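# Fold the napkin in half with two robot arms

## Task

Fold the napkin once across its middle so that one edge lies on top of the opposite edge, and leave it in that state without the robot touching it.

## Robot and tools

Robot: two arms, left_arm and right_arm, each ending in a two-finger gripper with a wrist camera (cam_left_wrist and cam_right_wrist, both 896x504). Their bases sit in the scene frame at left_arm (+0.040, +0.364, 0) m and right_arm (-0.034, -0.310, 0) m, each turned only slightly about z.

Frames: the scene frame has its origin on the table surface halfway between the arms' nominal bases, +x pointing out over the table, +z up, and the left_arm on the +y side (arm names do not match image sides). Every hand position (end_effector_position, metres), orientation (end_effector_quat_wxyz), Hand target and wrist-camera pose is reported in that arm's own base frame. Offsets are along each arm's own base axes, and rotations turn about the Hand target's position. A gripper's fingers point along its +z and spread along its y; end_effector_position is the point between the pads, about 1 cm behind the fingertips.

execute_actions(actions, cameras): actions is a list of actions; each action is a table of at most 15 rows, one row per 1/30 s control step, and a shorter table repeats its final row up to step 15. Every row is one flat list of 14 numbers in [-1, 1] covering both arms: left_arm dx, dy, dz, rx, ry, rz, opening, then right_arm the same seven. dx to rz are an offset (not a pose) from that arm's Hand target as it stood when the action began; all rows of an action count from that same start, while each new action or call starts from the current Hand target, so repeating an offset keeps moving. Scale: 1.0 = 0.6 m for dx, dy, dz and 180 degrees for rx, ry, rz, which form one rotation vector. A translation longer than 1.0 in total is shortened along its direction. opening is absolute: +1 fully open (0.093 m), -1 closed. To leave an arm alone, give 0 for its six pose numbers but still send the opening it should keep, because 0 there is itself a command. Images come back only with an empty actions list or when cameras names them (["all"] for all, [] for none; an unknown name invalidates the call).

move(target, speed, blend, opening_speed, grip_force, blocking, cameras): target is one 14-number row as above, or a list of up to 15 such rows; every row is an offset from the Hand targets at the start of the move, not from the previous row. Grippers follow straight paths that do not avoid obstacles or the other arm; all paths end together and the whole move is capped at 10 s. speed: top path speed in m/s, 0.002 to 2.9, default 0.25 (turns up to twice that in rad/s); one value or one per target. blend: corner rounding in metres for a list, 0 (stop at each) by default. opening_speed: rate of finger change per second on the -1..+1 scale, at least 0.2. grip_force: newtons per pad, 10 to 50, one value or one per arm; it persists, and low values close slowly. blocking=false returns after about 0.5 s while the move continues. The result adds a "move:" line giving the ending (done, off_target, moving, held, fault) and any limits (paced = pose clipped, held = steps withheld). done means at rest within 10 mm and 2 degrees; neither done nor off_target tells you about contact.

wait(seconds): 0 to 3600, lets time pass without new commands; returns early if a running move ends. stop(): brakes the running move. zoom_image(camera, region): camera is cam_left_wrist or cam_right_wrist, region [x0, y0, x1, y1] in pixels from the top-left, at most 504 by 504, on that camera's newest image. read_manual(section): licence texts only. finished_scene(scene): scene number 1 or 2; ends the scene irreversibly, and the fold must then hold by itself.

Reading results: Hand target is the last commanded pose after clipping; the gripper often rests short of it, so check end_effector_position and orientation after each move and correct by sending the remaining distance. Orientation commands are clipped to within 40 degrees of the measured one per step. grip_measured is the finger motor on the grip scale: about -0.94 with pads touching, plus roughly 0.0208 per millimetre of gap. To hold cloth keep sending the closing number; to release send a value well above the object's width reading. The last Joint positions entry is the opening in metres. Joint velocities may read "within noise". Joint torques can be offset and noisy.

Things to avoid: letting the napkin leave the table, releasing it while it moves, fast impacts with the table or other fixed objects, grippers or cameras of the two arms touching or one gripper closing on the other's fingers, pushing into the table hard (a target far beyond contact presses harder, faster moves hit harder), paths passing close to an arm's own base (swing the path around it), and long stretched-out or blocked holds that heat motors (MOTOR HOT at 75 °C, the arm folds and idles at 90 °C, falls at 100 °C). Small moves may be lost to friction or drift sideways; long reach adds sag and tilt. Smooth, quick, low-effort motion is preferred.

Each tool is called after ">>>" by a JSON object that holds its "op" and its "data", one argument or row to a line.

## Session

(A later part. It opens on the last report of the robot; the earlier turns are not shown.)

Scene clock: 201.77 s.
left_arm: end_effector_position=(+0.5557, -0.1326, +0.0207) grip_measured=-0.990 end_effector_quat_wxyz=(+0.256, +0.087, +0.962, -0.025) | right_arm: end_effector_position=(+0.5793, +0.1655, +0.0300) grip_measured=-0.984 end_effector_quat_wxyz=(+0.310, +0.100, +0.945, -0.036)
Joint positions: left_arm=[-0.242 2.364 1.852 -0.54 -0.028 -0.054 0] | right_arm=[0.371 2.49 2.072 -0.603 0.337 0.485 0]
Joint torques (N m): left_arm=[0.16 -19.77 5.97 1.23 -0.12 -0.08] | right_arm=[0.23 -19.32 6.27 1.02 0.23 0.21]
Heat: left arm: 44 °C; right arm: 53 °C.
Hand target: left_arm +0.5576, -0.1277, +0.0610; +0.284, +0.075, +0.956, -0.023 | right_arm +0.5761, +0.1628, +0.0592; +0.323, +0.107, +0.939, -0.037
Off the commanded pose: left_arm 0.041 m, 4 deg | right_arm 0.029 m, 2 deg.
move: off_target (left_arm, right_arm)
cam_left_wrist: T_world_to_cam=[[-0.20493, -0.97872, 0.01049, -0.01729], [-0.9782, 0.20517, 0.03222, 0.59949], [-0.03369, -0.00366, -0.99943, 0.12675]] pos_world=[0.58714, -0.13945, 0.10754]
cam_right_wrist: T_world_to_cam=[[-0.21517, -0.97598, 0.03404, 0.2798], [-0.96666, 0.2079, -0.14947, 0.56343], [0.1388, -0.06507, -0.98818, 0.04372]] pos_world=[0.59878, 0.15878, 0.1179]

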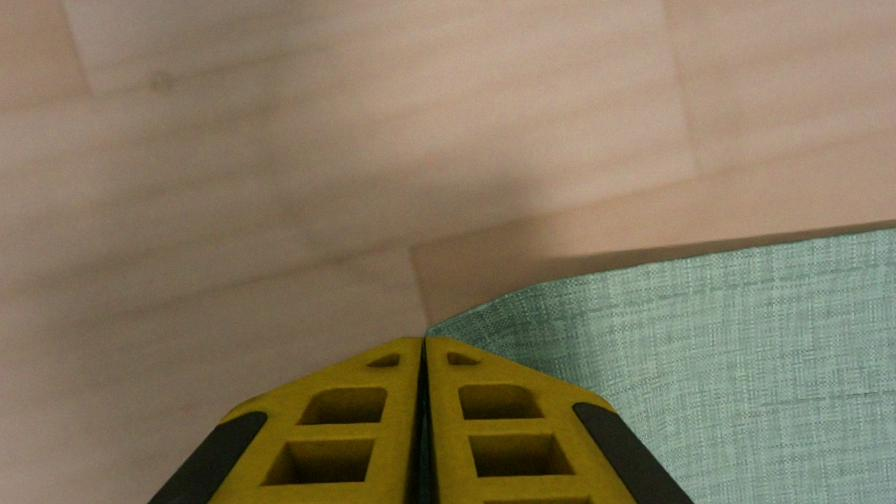

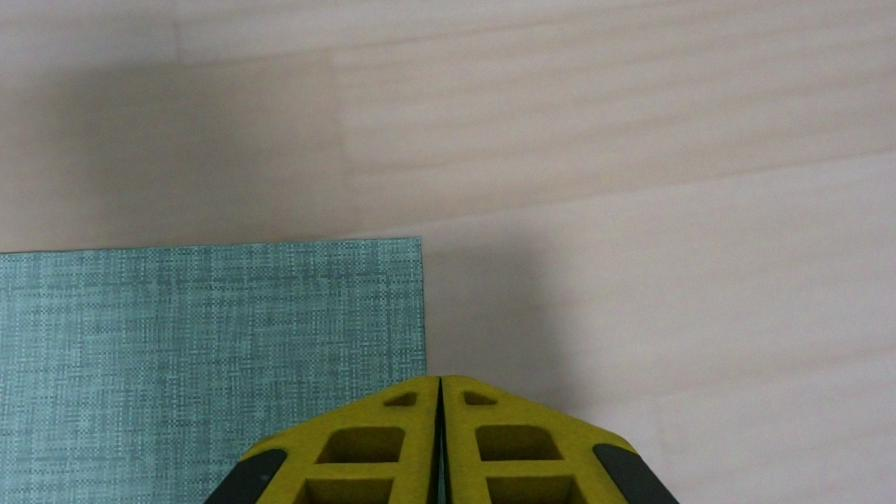

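>>> {"op": "move", "data": {
  "target": [-0.01, 0.0, 0.05, 0, 0, 0, -1.0, 0.0, 0.0, 0.0667, 0, 0, 0, -1.0],
  "speed": 0.08,
  "cameras": ["all"]
}}

Scene clock: 204.00 s.
left_arm: end_effector_position=(+0.5422, -0.1292, +0.0405) grip_measured=-0.990 end_effector_quat_wxyz=(+0.240, +0.087, +0.967, -0.023) | right_arm: end_effector_position=(+0.5743, +0.1636, +0.0626) grip_measured=-0.984 end_effector_quat_wxyz=(+0.300, +0.098, +0.948, -0.041)
Joint positions: left_arm=[-0.242 2.308 1.852 -0.627 -0.028 -0.057 0] | right_arm=[0.371 2.466 2.168 -0.748 0.337 0.485 0]
Joint torques (N m): left_arm=[-0.1 -19.11 9.05 1.19 -0.13 -0.07] | right_arm=[0.16 -18.54 9.46 0.99 0.23 0.21]
Heat: left arm: 45 °C; right arm: 54 °C.
Hand target: left_arm +0.5516, -0.1277, +0.0910; +0.284, +0.075, +0.956, -0.023 | right_arm +0.5761, +0.1628, +0.0992; +0.323, +0.107, +0.939, -0.037
Off the commanded pose: left_arm 0.051 m, 5 deg | right_arm 0.037 m, 3 deg.
move: off_target (left_arm, right_arm)
cam_left_wrist: T_world_to_cam=[[-0.20198, -0.97933, 0.01072, -0.01859], [-0.97722, 0.20225, 0.06431, 0.58273], [-0.06515, 0.00251, -0.99787, 0.16401]] pos_world=[0.57639, -0.13648, 0.12638]
cam_right_wrist: T_world_to_cam=[[-0.21431, -0.97561, 0.04759, 0.27439], [-0.96982, 0.20674, -0.12924, 0.56466], [0.11625, -0.07385, -0.99047, 0.09089]] pos_world=[0.59586, 0.15767, 0.14994]

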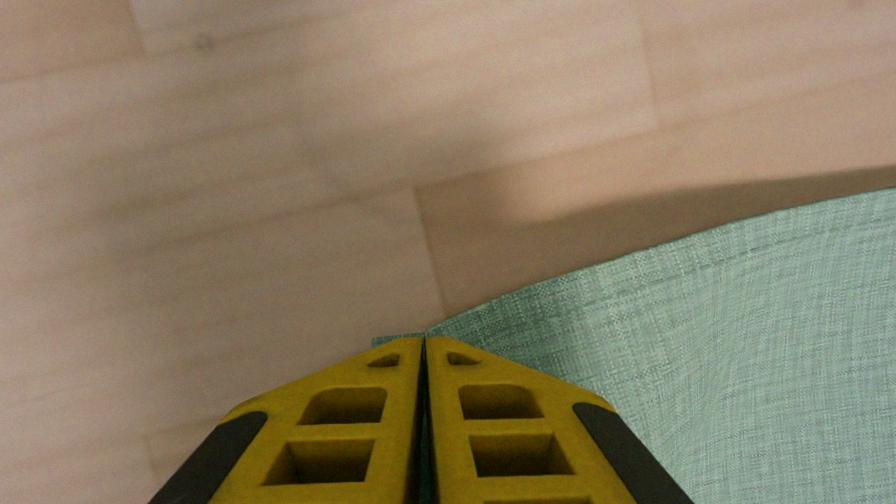

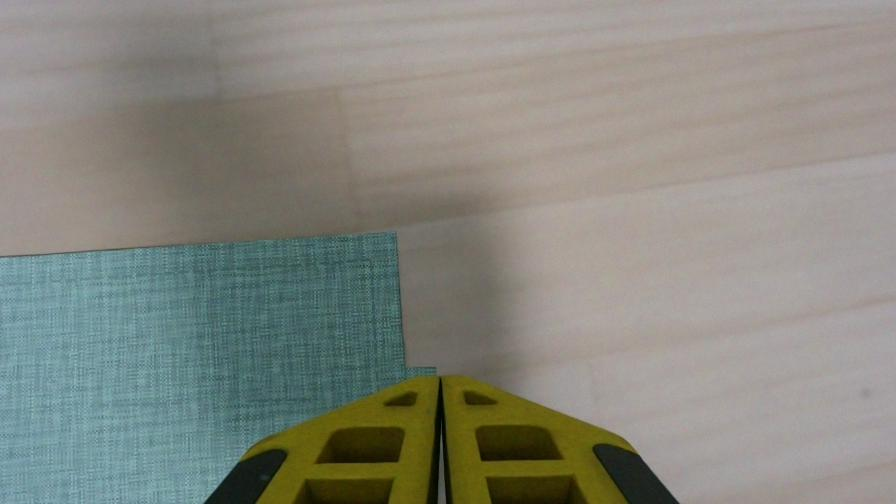

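>>> {"op": "move", "data": {
  "target": [-0.0193, 0.0012, -0.0917, 0, 0, 0, -1.0, 0.0565, 0.0173, -0.082, 0, 0, 0, 0.1],
  "speed": 0.08,
  "cameras": ["all"]
}}

Scene clock: 208.57 s.
left_arm: end_effector_position=(+0.5282, -0.1258, +0.0164) grip_measured=-0.990 end_effector_quat_wxyz=(+0.244, +0.085, +0.966, -0.022) | right_arm: end_effector_position=(+0.6085, +0.1769, +0.0432) grip_measured=+0.097 end_effector_quat_wxyz=(+0.321, +0.101, +0.941, -0.030)
Joint positions: left_arm=[-0.244 2.273 1.688 -0.49 -0.032 -0.06 0] | right_arm=[0.371 2.645 2.403 -0.753 0.337 0.485 0.05]
Joint torques (N m): left_arm=[-0.55 -15.05 4.98 2.12 -0.11 -0.08] | right_arm=[-0.28 -14.63 9.94 1.06 0.2 0.15]
Heat: left arm: 47 °C; right arm: 55 °C.
Hand target: left_arm +0.5400, -0.1270, +0.0360; +0.284, +0.075, +0.956, -0.023 | right_arm +0.6100, +0.1731, +0.0500; +0.323, +0.107, +0.939, -0.037
Off the commanded pose: left_arm 0.023 m, 5 deg | right_arm 0.008 m, 1 deg.
move: off_target (left_arm)
cam_left_wrist: T_world_to_cam=[[-0.19882, -0.98, 0.00843, -0.01961], [-0.97837, 0.19897, 0.05651, 0.57019], [-0.05705, 0.00299, -0.99837, 0.13477]] pos_world=[0.56165, -0.13307, 0.1025]
cam_right_wrist: T_world_to_cam=[[-0.2159, -0.97622, 0.01961, 0.2978], [-0.96276, 0.20948, -0.17093, 0.58951], [0.16276, -0.05578, -0.98509, 0.03708]] pos_world=[0.62581, 0.16929, 0.13145]

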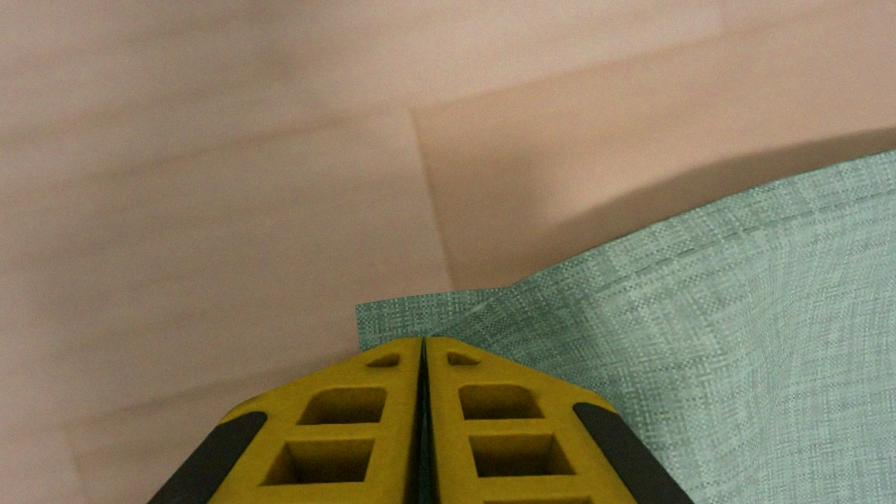

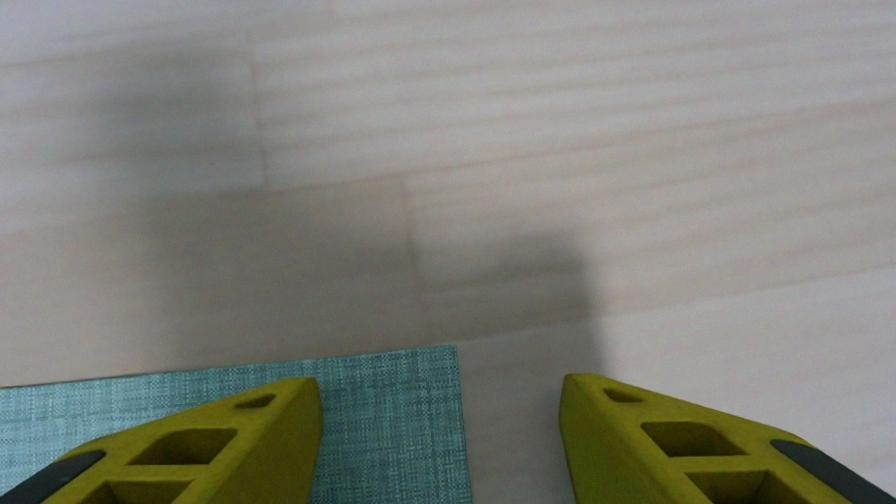

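>>> {"op": "move", "data": {
  "target": [0, 0, 0, 0, 0, 0, -1.0, -0.02, -0.0067, -0.0333, -0.007, 0.0017, 0, 0.1],
  "speed": 0.08,
  "cameras": ["cam_right_wrist"]
}}

Scene clock: 210.90 s.
left_arm: end_effector_position=(+0.5282, -0.1258, +0.0164) grip_measured=-0.990 end_effector_quat_wxyz=(+0.244, +0.085, +0.966, -0.022) | right_arm: end_effector_position=(+0.5980, +0.1740, +0.0239) grip_measured=+0.097 end_effector_quat_wxyz=(+0.315, +0.101, +0.943, -0.041)
Joint positions: left_arm=[-0.244 2.273 1.688 -0.49 -0.032 -0.06 0] | right_arm=[0.377 2.607 2.26 -0.67 0.354 0.49 0.05]
Joint torques (N m): left_arm=[-0.55 -15.06 4.98 2.12 -0.11 -0.08] | right_arm=[-0.06 -16.54 5.01 1.45 0.24 0.05]
Heat: left arm: 47 °C; right arm: 55 °C.
Hand target: left_arm +0.5400, -0.1270, +0.0360; +0.284, +0.075, +0.956, -0.023 | right_arm +0.5980, +0.1691, +0.0301; +0.322, +0.103, +0.940, -0.047
Off the commanded pose: left_arm 0.023 m, 5 deg | right_arm 0.008 m, 1 deg.
move: done
cam_right_wrist: T_world_to_cam=[[-0.22184, -0.97424, 0.04061, 0.29588], [-0.96373, 0.21273, -0.16117, 0.57653], [0.14838, -0.07489, -0.98609, 0.03154]] pos_world=[0.61658, 0.16798, 0.11201]

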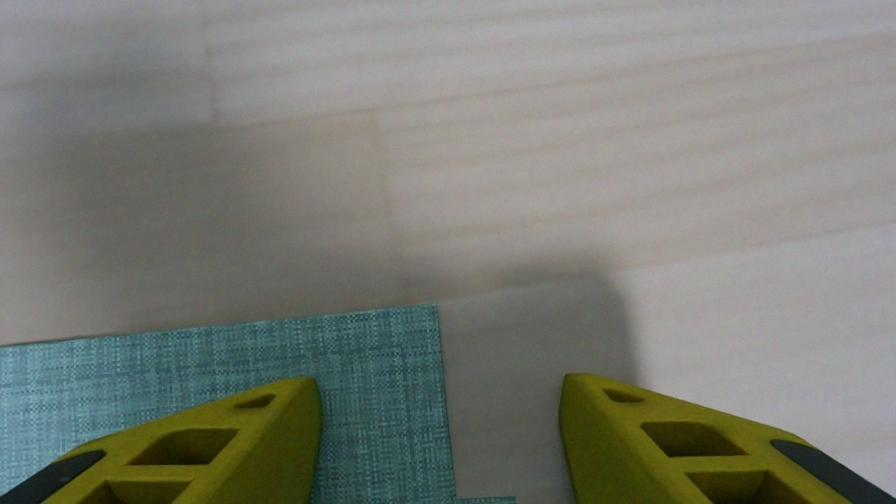

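>>> {"op": "move", "data": {
  "target": [
    [0, 0, 0, 0, 0, 0, -1.0, 0, 0, -0.0402, 0, 0, 0, 0.1],
    [0, 0, 0, 0, 0, 0, -1.0, 0, 0, -0.0402, 0, 0, 0, -1.0]
  ],
  "speed": 0.06,
  "opening_speed": 0.6,
  "cameras": ["cam_right_wrist"]
}}

Scene clock: 214.80 s.
left_arm: end_effector_position=(+0.5282, -0.1258, +0.0164) grip_measured=-0.990 end_effector_quat_wxyz=(+0.244, +0.085, +0.966, -0.022) | right_arm: end_effector_position=(+0.6012, +0.1820, +0.0238) grip_measured=-0.984 end_effector_quat_wxyz=(+0.338, +0.101, +0.935, -0.031)
Joint positions: left_arm=[-0.244 2.273 1.688 -0.49 -0.032 -0.06 0] | right_arm=[0.389 2.587 2.194 -0.573 0.363 0.49 0]
Joint torques (N m): left_arm=[-0.55 -15.06 4.98 2.12 -0.11 -0.08] | right_arm=[-1.29 -13.09 5.45 1.34 0.15 0.05]
Heat: left arm: 48 °C; right arm: 55 °C.
Hand target: left_arm +0.5400, -0.1270, +0.0360; +0.284, +0.075, +0.956, -0.023 | right_arm +0.5980, +0.1691, +0.0059; +0.322, +0.103, +0.940, -0.047
Off the commanded pose: left_arm 0.023 m, 5 deg | right_arm 0.022 m, 3 deg.
move: off_target (right_arm); target 2's new opening was sent with right_arm's hand 0.019 m and 1 deg from that target
cam_right_wrist: T_world_to_cam=[[-0.21624, -0.97617, 0.01819, 0.30195], [-0.95607, 0.20793, -0.20661, 0.57528], [0.19791, -0.06207, -0.97825, -0.00075]] pos_world=[0.61545, 0.17508, 0.11264]

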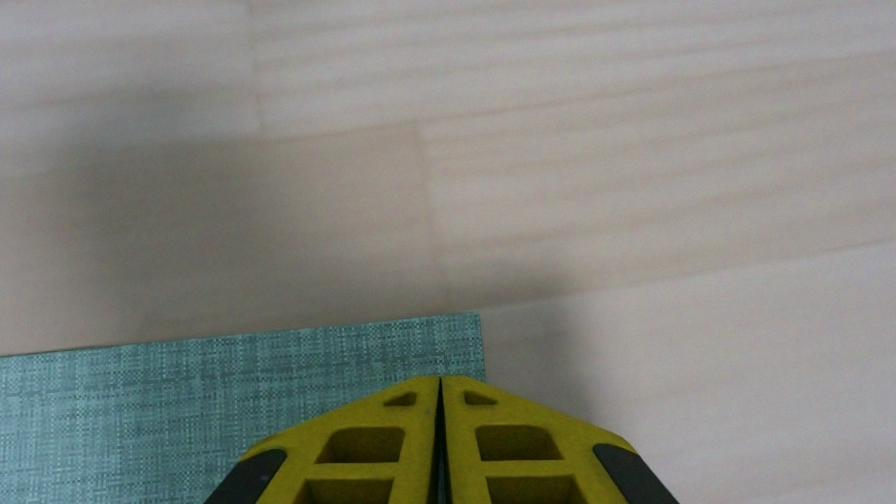

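>>> {"op": "move", "data": {
  "target": [0, 0, 0, 0, 0, 0, -1.0, -0.0417, -0.005, 0.01, 0, 0, 0, -1.0],
  "speed": 0.04,
  "cameras": ["cam_right_wrist"]
}}

Scene clock: 218.87 s.
left_arm: end_effector_position=(+0.5282, -0.1258, +0.0164) grip_measured=-0.990 end_effector_quat_wxyz=(+0.244, +0.085, +0.966, -0.022) | right_arm: end_effector_position=(+0.5911, +0.1768, +0.0226) grip_measured=-0.984 end_effector_quat_wxyz=(+0.355, +0.105, +0.929, -0.025)
Joint positions: left_arm=[-0.244 2.273 1.688 -0.49 -0.032 -0.06 0] | right_arm=[0.389 2.5 2.003 -0.431 0.369 0.49 0]
Joint torques (N m): left_arm=[-0.55 -15.06 4.98 2.12 -0.11 -0.08] | right_arm=[-0.14 -15.66 4.22 0.72 0.16 0.16]
Heat: left arm: 48 °C; right arm: 56 °C.
Hand target: left_arm +0.5400, -0.1270, +0.0360; +0.284, +0.075, +0.956, -0.023 | right_arm +0.5730, +0.1661, +0.0119; +0.322, +0.103, +0.940, -0.047
Off the commanded pose: left_arm 0.023 m, 5 deg | right_arm 0.024 m, 5 deg.
move: off_target (right_arm)
cam_right_wrist: T_world_to_cam=[[-0.22012, -0.97547, 0.00029, 0.29723], [-0.94698, 0.21362, -0.24, 0.56081], [0.23405, -0.05311, -0.97077, -0.02341]] pos_world=[0.60198, 0.1689, 0.11178]

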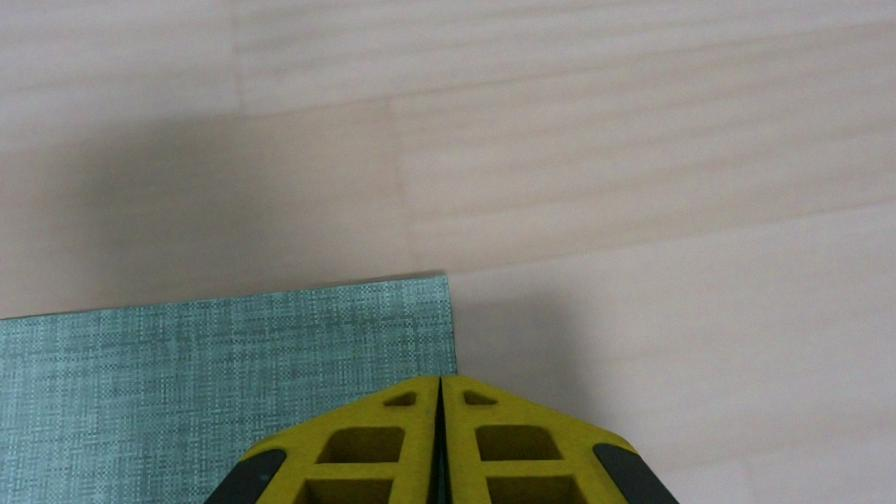

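>>> {"op": "move", "data": {
  "target": [
    [0, 0, 0, 0, 0, 0, -0.55, 0, 0, 0.05, 0, 0, 0, -1.0],
    [-0.015, 0, 0.1, 0, 0, 0, -0.55, -0.02, 0, 0.15, 0, 0, 0, -1.0],
    [-0.12, 0.02, 0.25, 0, 0, 0, -0.55, -0.12, 0.03, 0.25, 0, 0, 0, -1.0]
  ],
  "speed": [0.05, 0.1, 0.15],
  "opening_speed": 0.8,
  "blend": [0, 0.01, 0],
  "cameras": ["all"]
}}

Scene clock: 225.13 s.
left_arm: end_effector_position=(+0.4699, -0.1163, +0.1551) grip_measured=-0.551 end_effector_quat_wxyz=(+0.256, +0.084, +0.963, -0.019) | right_arm: end_effector_position=(+0.5093, +0.1873, +0.1420) grip_measured=-0.984 end_effector_quat_wxyz=(+0.312, +0.094, +0.944, -0.046)
Joint positions: left_arm=[-0.259 1.926 1.704 -0.831 -0.048 -0.072 0.019] | right_arm=[0.475 2.198 2.013 -0.876 0.406 0.566 0]
Joint torques (N m): left_arm=[-0.51 -14.37 8.24 1.25 -0.09 -0.08] | right_arm=[0.06 -16.35 6.22 0.95 0.31 0.24]
Heat: left arm: 49 °C; right arm: 57 °C.
Hand target: left_arm +0.4680, -0.1150, +0.1860; +0.284, +0.075, +0.956, -0.023 | right_arm +0.5010, +0.1841, +0.1619; +0.322, +0.103, +0.940, -0.047
Off the commanded pose: left_arm 0.031 m, 3 deg | right_arm 0.022 m, 2 deg.
move: off_target (left_arm, right_arm)
cam_left_wrist: T_world_to_cam=[[-0.19613, -0.98058, 0.00219, -0.02338], [-0.98004, 0.19609, 0.03262, 0.50768], [-0.03242, 0.00425, -0.99947, 0.25859]] pos_world=[0.50134, -0.12358, 0.24194]
cam_right_wrist: T_world_to_cam=[[-0.21128, -0.9758, 0.05633, 0.277], [-0.96738, 0.20052, -0.15481, 0.51052], [0.13977, -0.0872, -0.98634, 0.16882]] pos_world=[0.52879, 0.18266, 0.22995]

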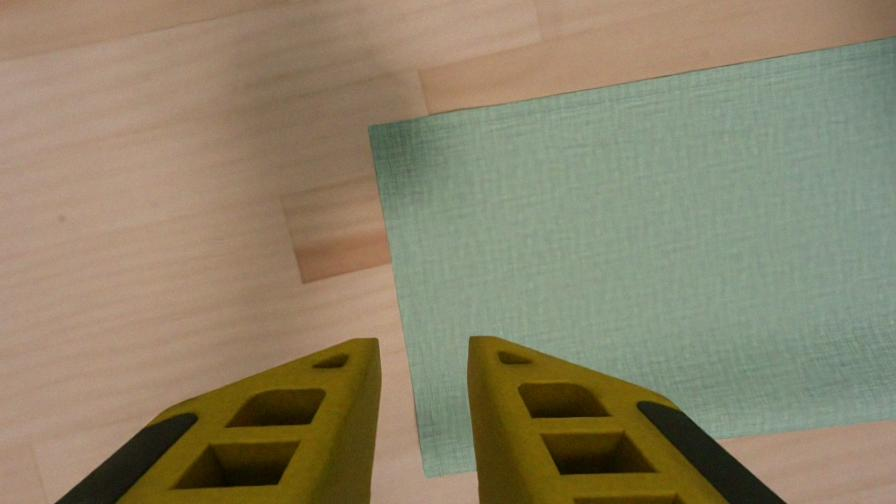

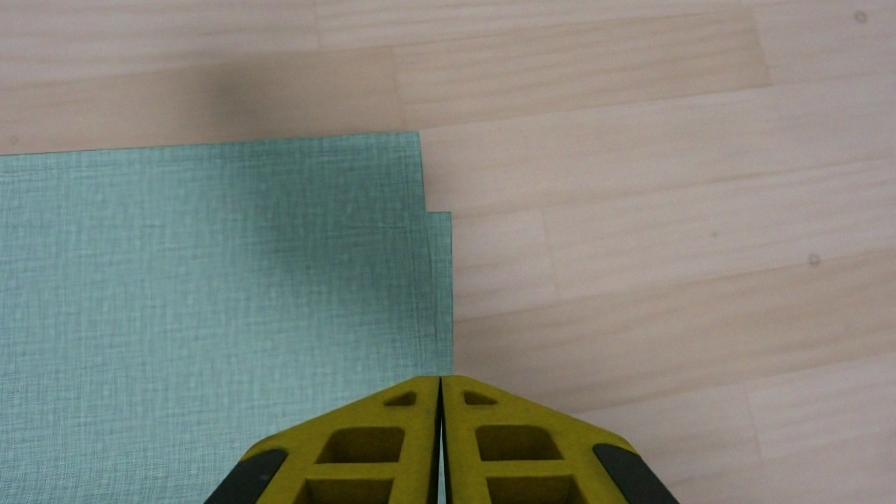

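>>> {"op": "zoom_image", "data": {
  "camera": "cam_left_wrist",
  "region": [340, 30, 600, 230]
}}

>>> {"op": "zoom_image", "data": {
  "camera": "cam_left_wrist",
  "region": [380, 200, 896, 500]
}}

>>> {"op": "zoom_image", "data": {
  "camera": "cam_right_wrist",
  "region": [250, 110, 510, 380]
}}

Scaled by 1.938 from the camera's image (finer frame: 1280x720).

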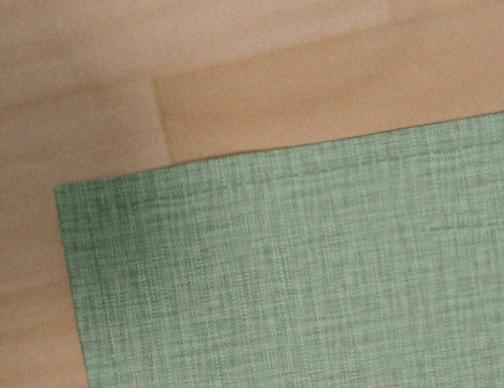

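Region (380, 200, 896, 500) is 516x300 pixels. A region can be at most 504 by 504 pixels.

Scaled by 1.867 from the camera's image (finer frame: 1280x720).

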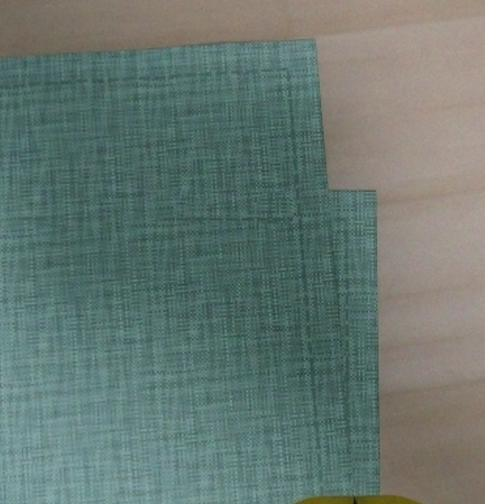

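>>> {"op": "move", "data": {
  "target": [-0.18, -0.0583, 0.1567, -0.0032, -0.0387, 0.0506, -0.55, -0.2017, 0.0265, 0.1968, 0.0089, 0.0161, 0.0717, -0.55],
  "speed": 0.3,
  "cameras": ["all"]
}}

Scene clock: 228.77 s.
left_arm: end_effector_position=(+0.3605, -0.1539, +0.2578) grip_measured=-0.551 end_effector_quat_wxyz=(+0.320, +0.012, +0.947, +0.004) | right_arm: end_effector_position=(+0.3866, +0.1992, +0.2678) grip_measured=-0.553 end_effector_quat_wxyz=(+0.297, +0.011, +0.955, -0.008)
Joint positions: left_arm=[-0.537 1.569 1.635 -1.056 -0.315 -0.416 0.019] | right_arm=[0.609 1.834 2.013 -1.247 0.349 0.542 0.019]
Joint torques (N m): left_arm=[-0.35 -8.16 9.73 1.33 -0.37 -0.08] | right_arm=[0.01 -10 8.65 0.95 -0.03 -0.07]
Heat: left arm: 49 °C; right arm: 56 °C.
Hand target: left_arm +0.3600, -0.1500, +0.2800; +0.342, -0.001, +0.940, +0.000 | right_arm +0.3800, +0.2000, +0.2800; +0.300, +0.000, +0.954, +0.000
Off the commanded pose: left_arm 0.023 m, 3 deg | right_arm 0.014 m, 2 deg.
move: off_target (left_arm, right_arm)
cam_left_wrist: T_world_to_cam=[[-0.04658, -0.99886, -0.01055, -0.13534], [-0.99399, 0.04739, -0.0987, 0.42045], [0.09909, 0.00589, -0.99506, 0.3097]] pos_world=[0.38093, -0.15694, 0.34824]
cam_right_wrist: T_world_to_cam=[[-0.03049, -0.99888, 0.03626, 0.19576], [-0.99262, 0.026, -0.11841, 0.44367], [0.11734, -0.0396, -0.9923, 0.31188]] pos_world=[0.40978, 0.19635, 0.35491]

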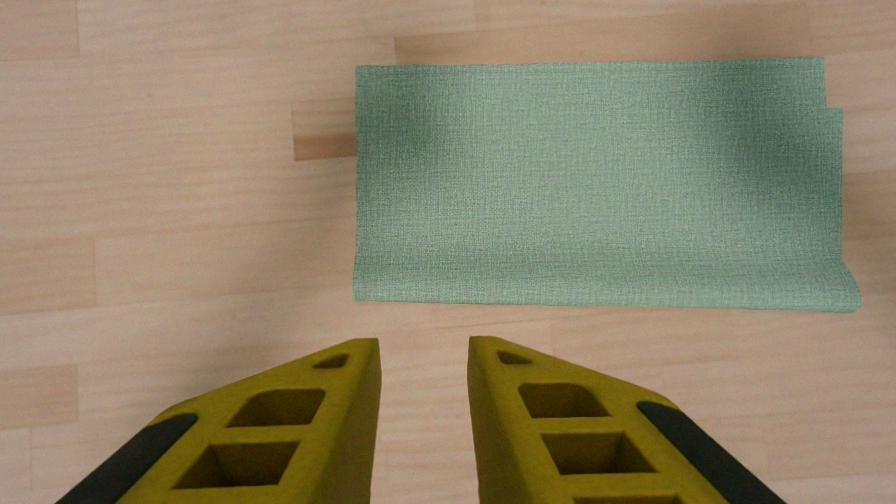

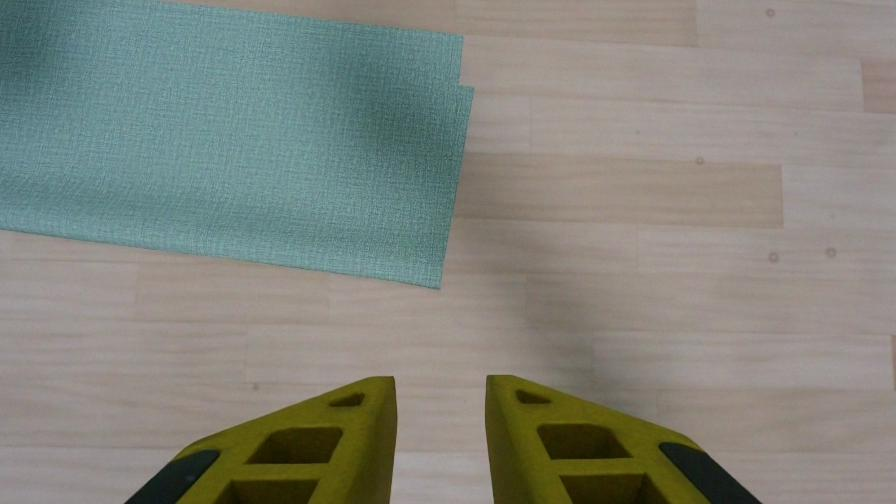

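>>> {"op": "move", "data": {
  "target": [0.0627, 0.095, -0.3333, 0.0144, 0.1829, -0.0493, -0.025, 0.0955, -0.0048, -0.3333, 0.0122, 0.1547, -0.049, -0.025],
  "speed": 0.3,
  "cameras": ["all"]
}}

Scene clock: 237.03 s.
left_arm: end_effector_position=(+0.3906, -0.0894, +0.0708) grip_measured=-0.026 end_effector_quat_wxyz=(+0.051, +0.072, +0.996, +0.003) | right_arm: end_effector_position=(+0.4346, +0.1968, +0.0710) grip_measured=-0.028 end_effector_quat_wxyz=(+0.058, +0.066, +0.996, -0.013)
Joint positions: left_arm=[-0.235 1.992 1.583 -1.063 -0.023 -0.089 0.044] | right_arm=[0.454 2.34 2.135 -1.277 0.081 0.583 0.044]
Joint torques (N m): left_arm=[0.16 -9.36 8.8 0.43 0.14 0.14] | right_arm=[-0.53 -12.74 8.87 0.24 -0.13 0.24]
Heat: left arm: 47 °C; right arm: 55 °C.
Hand target: left_arm +0.3976, -0.0930, +0.0800; +0.061, +0.078, +0.995, -0.005 | right_arm +0.4373, +0.1971, +0.0800; +0.061, +0.078, +0.995, -0.005
Off the commanded pose: left_arm 0.012 m, 2 deg | right_arm 0.009 m, 2 deg.
move: off_target (left_arm)
cam_left_wrist: T_world_to_cam=[[-0.16222, -0.98675, 0.003, -0.02626], [-0.88757, 0.14724, 0.43651, 0.35831], [-0.43117, 0.06815, -0.89969, 0.32602]] pos_world=[0.45433, -0.10089, 0.13699]
cam_right_wrist: T_world_to_cam=[[-0.12424, -0.9912, 0.04575, 0.24056], [-0.92379, 0.13237, 0.35928, 0.38335], [-0.36217, 0.00237, -0.93211, 0.30673]] pos_world=[0.49511, 0.18697, 0.13717]

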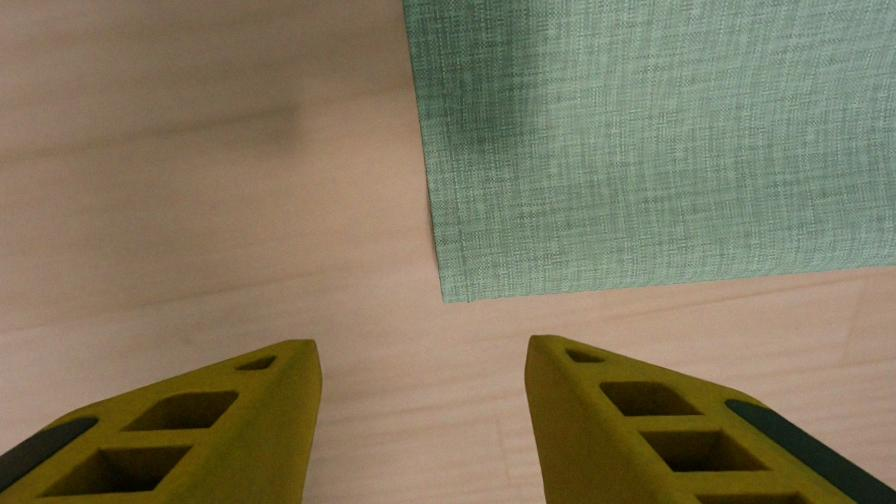

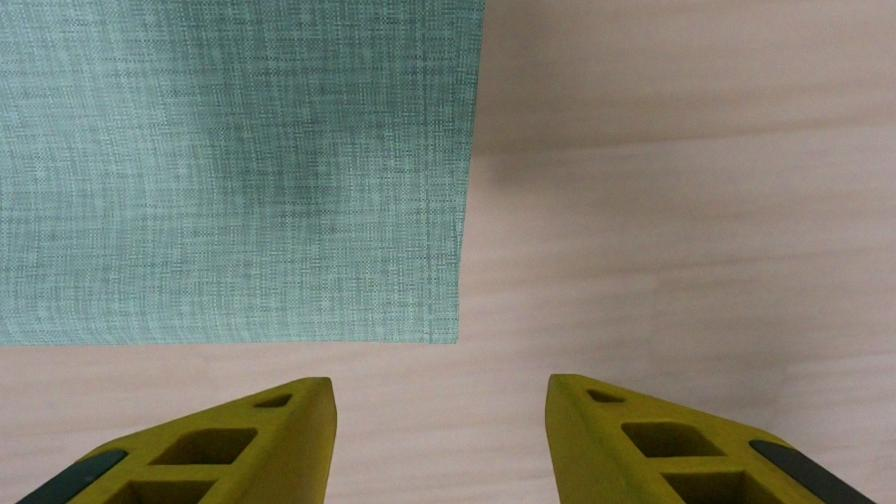

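>>> {"op": "execute_actions", "data": {
  "actions": []
}}

Scene clock: 238.87 s.
left_arm: end_effector_position=(+0.3906, -0.0894, +0.0708) grip_measured=-0.026 end_effector_quat_wxyz=(+0.051, +0.072, +0.996, +0.003) | right_arm: end_effector_position=(+0.4349, +0.1962, +0.0710) grip_measured=-0.028 end_effector_quat_wxyz=(+0.058, +0.067, +0.996, -0.013)
Joint positions: left_arm=[-0.235 1.992 1.583 -1.063 -0.023 -0.089 0.044] | right_arm=[0.452 2.34 2.135 -1.277 0.081 0.583 0.044]
Joint velocities: within noise
Joint torques (N m): left_arm=[0.16 -9.36 8.79 0.43 0.14 0.14] | right_arm=[-0.55 -12.71 8.85 0.24 -0.13 0.24]
Heat: left arm: 47 °C; right arm: 55 °C.
Hand target: left_arm +0.3976, -0.0930, +0.0800; +0.061, +0.078, +0.995, -0.005 | right_arm +0.4373, +0.1971, +0.0800; +0.061, +0.078, +0.995, -0.005
Tool commands: left_gripper/opening=-0.025 right_gripper/opening=-0.025
Off the commanded pose: left_arm 0.012 m, 2 deg | right_arm 0.009 m, 2 deg.
camera_calibration:
cam_left_wrist: T_world_to_cam=[[-0.16222, -0.98675, 0.003, -0.02626], [-0.88757, 0.14724, 0.43651, 0.35831], [-0.43117, 0.06815, -0.89969, 0.32602]] pos_world=[0.45433, -0.10089, 0.13699]
cam_right_wrist: T_world_to_cam=[[-0.12572, -0.99101, 0.04581, 0.2405], [-0.92358, 0.13377, 0.3593, 0.38336], [-0.3622, 0.00286, -0.9321, 0.30676]] pos_world=[0.49541, 0.18617, 0.13717]

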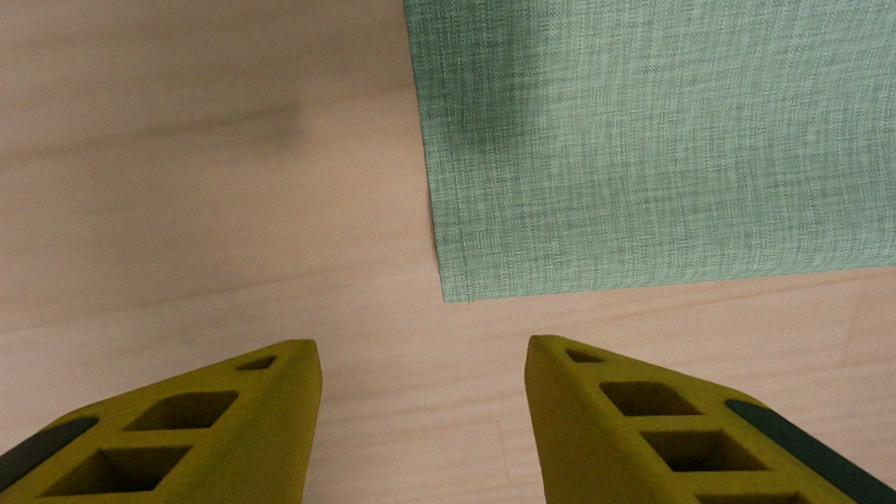

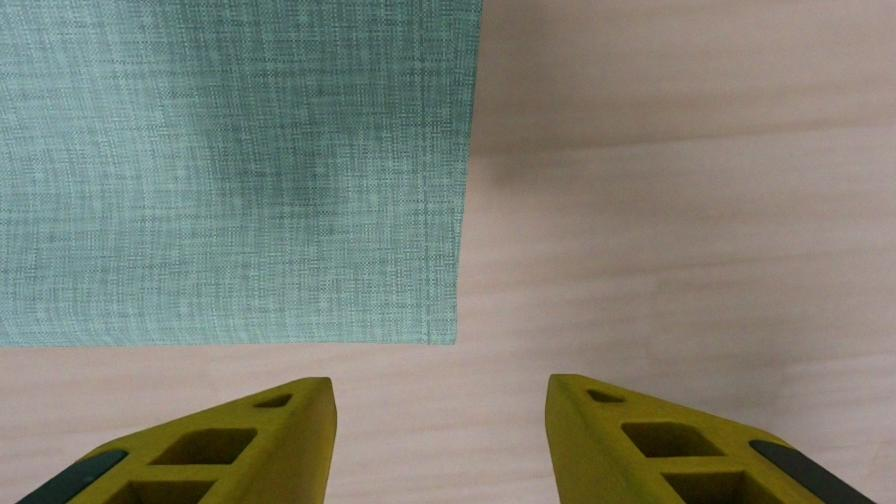

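>>> {"op": "move", "data": {
  "target": [-0.021, -0.005, -0.0733, 0, 0, 0, -0.025, -0.0238, -0.006, -0.0733, 0, 0, 0, -0.025],
  "speed": 0.12,
  "cameras": ["all"]
}}

Scene clock: 246.13 s.
left_arm: end_effector_position=(+0.3780, -0.0919, +0.0341) grip_measured=-0.026 end_effector_quat_wxyz=(+0.045, +0.079, +0.996, +0.004) | right_arm: end_effector_position=(+0.4144, +0.1837, +0.0185) grip_measured=-0.028 end_effector_quat_wxyz=(+0.029, +0.074, +0.996, -0.028)
Joint positions: left_arm=[-0.249 1.992 1.434 -0.925 -0.023 -0.089 0.044] | right_arm=[0.446 2.319 1.892 -1.121 0.078 0.594 0.044]
Joint torques (N m): left_arm=[-0.47 -9.59 5.45 0.92 0.12 -0.02] | right_arm=[0.03 -15.92 5.5 0.73 -0.11 0.22]
Heat: left arm: 46 °C; right arm: 56 °C.
Hand target: left_arm +0.3850, -0.0960, +0.0361; +0.061, +0.078, +0.995, -0.005 | right_arm +0.4230, +0.1935, +0.0361; +0.061, +0.078, +0.995, -0.005
Off the commanded pose: left_arm 0.008 m, 2 deg | right_arm 0.022 m, 4 deg.
move: off_target (right_arm)
cam_left_wrist: T_world_to_cam=[[-0.17583, -0.98442, 0.00221, -0.02526], [-0.8808, 0.15832, 0.44623, 0.36169], [-0.43963, 0.07651, -0.89491, 0.29164]] pos_world=[0.44235, -0.10444, 0.09965]
cam_right_wrist: T_world_to_cam=[[-0.13856, -0.98731, 0.07759, 0.23197], [-0.89854, 0.15827, 0.40937, 0.36914], [-0.41645, -0.013, -0.90906, 0.27546]] pos_world=[0.47854, 0.17418, 0.0813]

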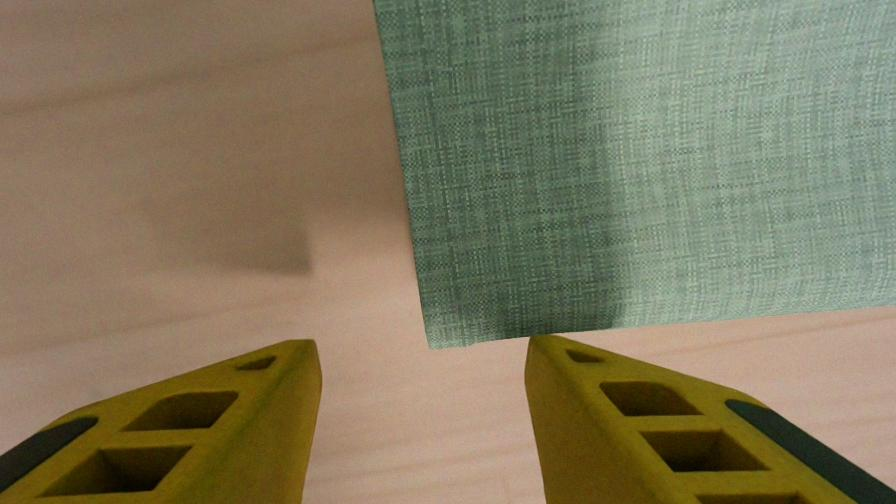

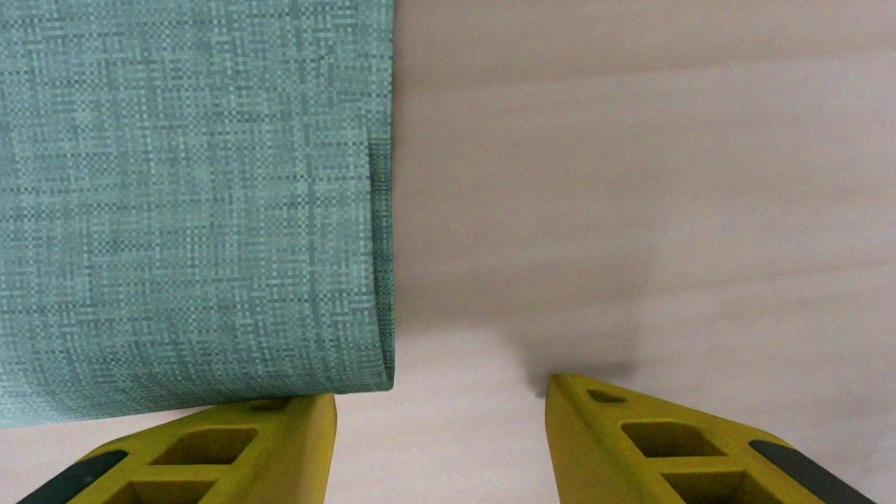

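>>> {"op": "move", "data": {
  "target": [0, 0, 0, 0, 0, 0, -0.025, 0.0067, 0.0167, 0.0317, 0, 0, 0, -0.025],
  "speed": 0.1,
  "cameras": ["cam_right_wrist"]
}}

Scene clock: 248.87 s.
left_arm: end_effector_position=(+0.3780, -0.0919, +0.0341) grip_measured=-0.026 end_effector_quat_wxyz=(+0.045, +0.079, +0.996, +0.004) | right_arm: end_effector_position=(+0.4251, +0.1992, +0.0417) grip_measured=-0.028 end_effector_quat_wxyz=(+0.053, +0.071, +0.996, -0.014)
Joint positions: left_arm=[-0.249 1.992 1.434 -0.925 -0.023 -0.089 0.044] | right_arm=[0.466 2.319 1.983 -1.158 0.078 0.605 0.044]
Joint torques (N m): left_arm=[-0.47 -9.59 5.45 0.91 0.12 -0.02] | right_arm=[0.01 -13.57 8.53 0.22 -0.09 0.24]
Heat: left arm: 45 °C; right arm: 57 °C.
Hand target: left_arm +0.3850, -0.0960, +0.0361; +0.061, +0.078, +0.995, -0.005 | right_arm +0.4270, +0.2036, +0.0551; +0.061, +0.078, +0.995, -0.005
Off the commanded pose: left_arm 0.008 m, 2 deg | right_arm 0.014 m, 2 deg.
move: off_target (right_arm)
cam_right_wrist: T_world_to_cam=[[-0.1325, -0.99008, 0.04684, 0.2462], [-0.91886, 0.14041, 0.36876, 0.38068], [-0.37168, 0.00582, -0.92834, 0.2792]] pos_world=[0.48619, 0.18868, 0.10729]

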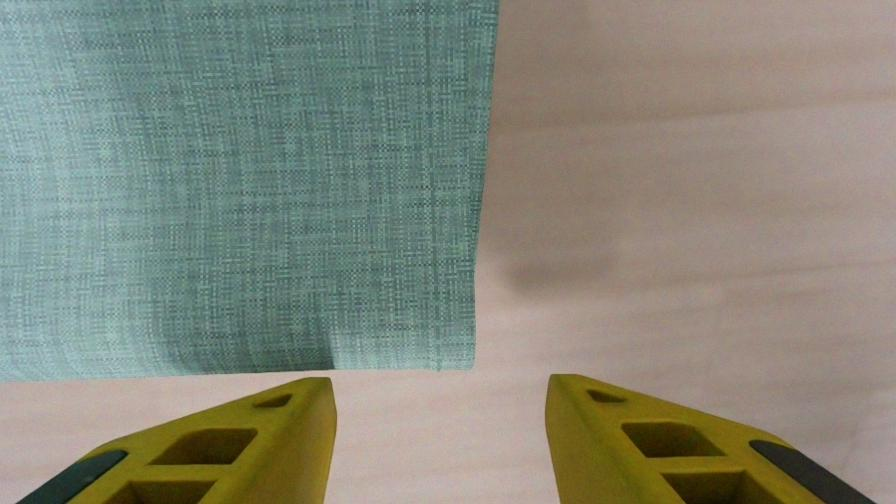

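>>> {"op": "move", "data": {
  "target": [-0.015, 0.0033, -0.0233, 0, 0, 0, -0.025, -0.0075, -0.0135, -0.0385, 0, 0, 0, -0.025],
  "speed": 0.05,
  "cameras": ["all"]
}}

Scene clock: 251.07 s.
left_arm: end_effector_position=(+0.3677, -0.0893, +0.0154) grip_measured=-0.026 end_effector_quat_wxyz=(+0.038, +0.079, +0.996, +0.005) | right_arm: end_effector_position=(+0.4123, +0.1919, +0.0184) grip_measured=-0.028 end_effector_quat_wxyz=(+0.033, +0.071, +0.997, -0.026)
Joint positions: left_arm=[-0.249 1.992 1.356 -0.862 -0.023 -0.089 0.044] | right_arm=[0.464 2.317 1.889 -1.112 0.078 0.605 0.044]
Joint torques (N m): left_arm=[-0.55 -10.78 5.16 0.9 0.12 -0.03] | right_arm=[-1.07 -15.34 5.14 0.78 -0.09 0.11]
Heat: left arm: 45 °C; right arm: 57 °C.
Hand target: left_arm +0.3760, -0.0940, +0.0221; +0.061, +0.078, +0.995, -0.005 | right_arm +0.4225, +0.1955, +0.0320; +0.061, +0.078, +0.995, -0.005
Off the commanded pose: left_arm 0.012 m, 3 deg | right_arm 0.017 m, 4 deg.
move: off_target (left_arm, right_arm)
cam_left_wrist: T_world_to_cam=[[-0.17575, -0.98443, 0.00111, -0.02446], [-0.87411, 0.15657, 0.4598, 0.35774], [-0.45282, 0.07984, -0.88802, 0.27517]] pos_world=[0.433, -0.10206, 0.07989]
cam_right_wrist: T_world_to_cam=[[-0.13155, -0.98864, 0.07265, 0.23728], [-0.90277, 0.14976, 0.40321, 0.36939], [-0.40951, -0.01254, -0.91222, 0.27171]] pos_world=[0.47596, 0.18267, 0.08168]

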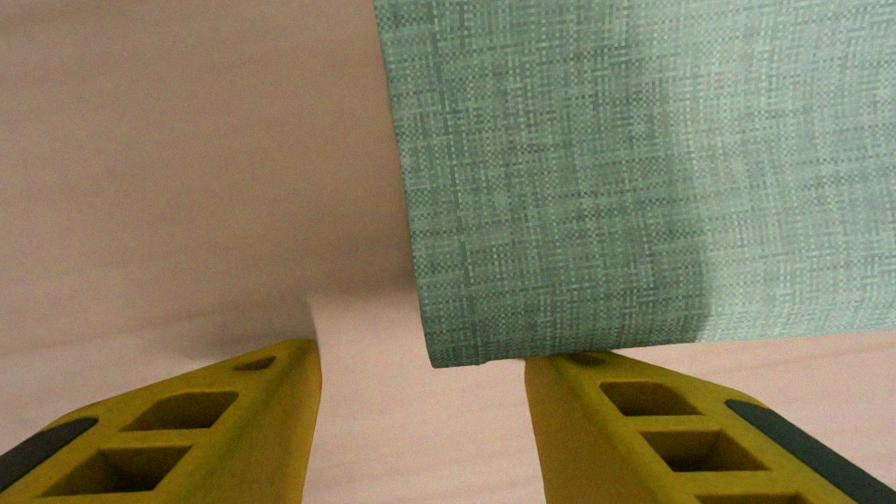

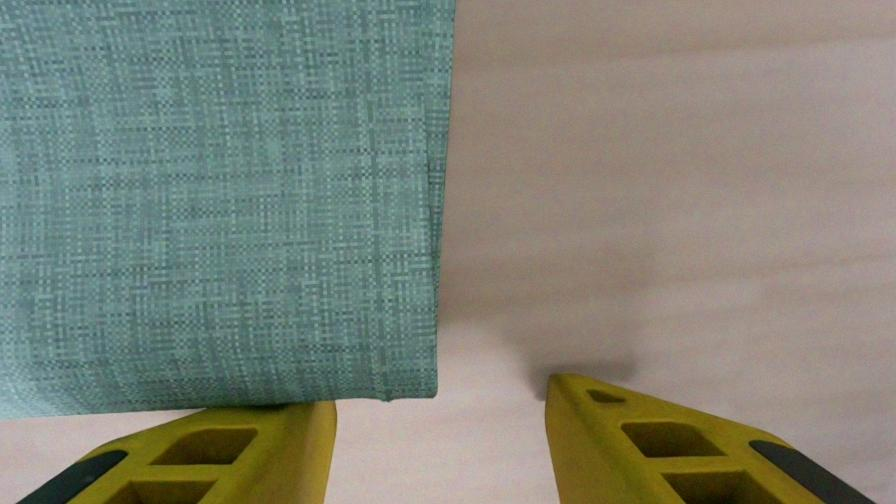

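>>> {"op": "zoom_image", "data": {
  "camera": "cam_left_wrist",
  "region": [280, 220, 680, 445]
}}

>>> {"op": "zoom_image", "data": {
  "camera": "cam_right_wrist",
  "region": [180, 270, 580, 495]
}}

Scaled by 1.260 from the camera's image (finer frame: 1280x720).

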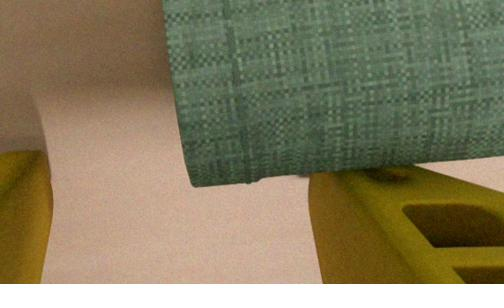

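Scaled by 1.260 from the camera's image (finer frame: 1280x720).

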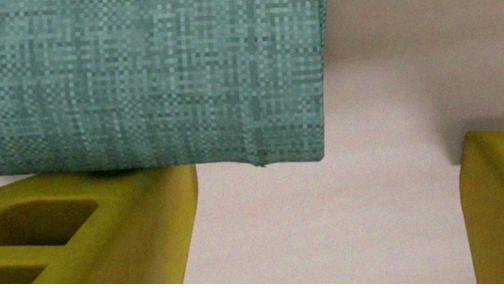

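>>> {"op": "move", "data": {
  "target": [
    [0.02, -0.0042, 0.055, 0, 0, 0, -0.025, 0.0233, -0.0042, 0.0467, 0, 0, 0, -0.025],
    [0.02, -0.0042, 0.0, 0, 0, 0, -0.025, 0.0233, -0.0042, 0.0, 0, 0, 0, -0.025]
  ],
  "speed": 0.06,
  "cameras": ["all"]
}}

Scene clock: 257.70 s.
left_arm: end_effector_position=(+0.3819, -0.0929, +0.0251) grip_measured=-0.026 end_effector_quat_wxyz=(+0.051, +0.079, +0.996, +0.003) | right_arm: end_effector_position=(+0.4301, +0.1896, +0.0336) grip_measured=-0.028 end_effector_quat_wxyz=(+0.051, +0.082, +0.995, -0.015)
Joint positions: left_arm=[-0.249 2.008 1.418 -0.88 -0.023 -0.089 0.044] | right_arm=[0.443 2.329 1.969 -1.136 0.078 0.605 0.044]
Joint torques (N m): left_arm=[-0.43 -8.47 5.41 0.95 0.12 -0.02] | right_arm=[-0.75 -12.04 5.87 0.76 -0.11 -0.07]
Heat: left arm: 45 °C; right arm: 58 °C.
Hand target: left_arm +0.3880, -0.0965, +0.0221; +0.061, +0.078, +0.995, -0.005 | right_arm +0.4365, +0.1929, +0.0320; +0.061, +0.078, +0.995, -0.005
Off the commanded pose: left_arm 0.008 m, 1 deg | right_arm 0.007 m, 2 deg.
move: done
cam_left_wrist: T_world_to_cam=[[-0.17588, -0.98441, 0.00312, -0.02554], [-0.88604, 0.15968, 0.43524, 0.37168], [-0.42895, 0.07379, -0.90031, 0.28111]] pos_world=[0.44541, -0.10523, 0.09139]
cam_right_wrist: T_world_to_cam=[[-0.15513, -0.9867, 0.04853, 0.24683], [-0.91437, 0.16201, 0.37106, 0.38354], [-0.37399, 0.01318, -0.92734, 0.27313]] pos_world=[0.49113, 0.17781, 0.09899]

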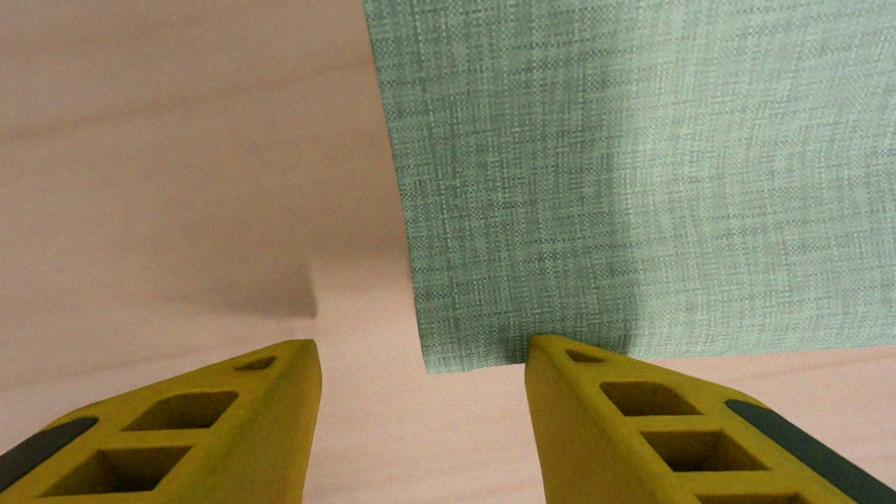

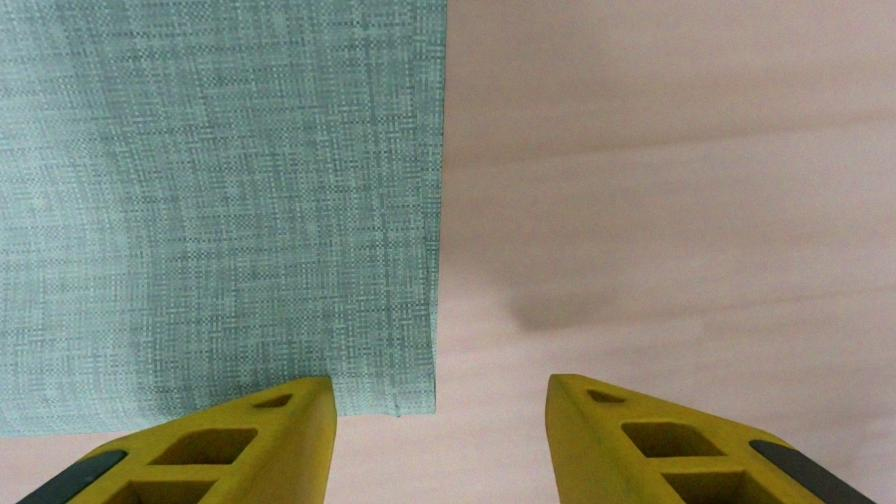

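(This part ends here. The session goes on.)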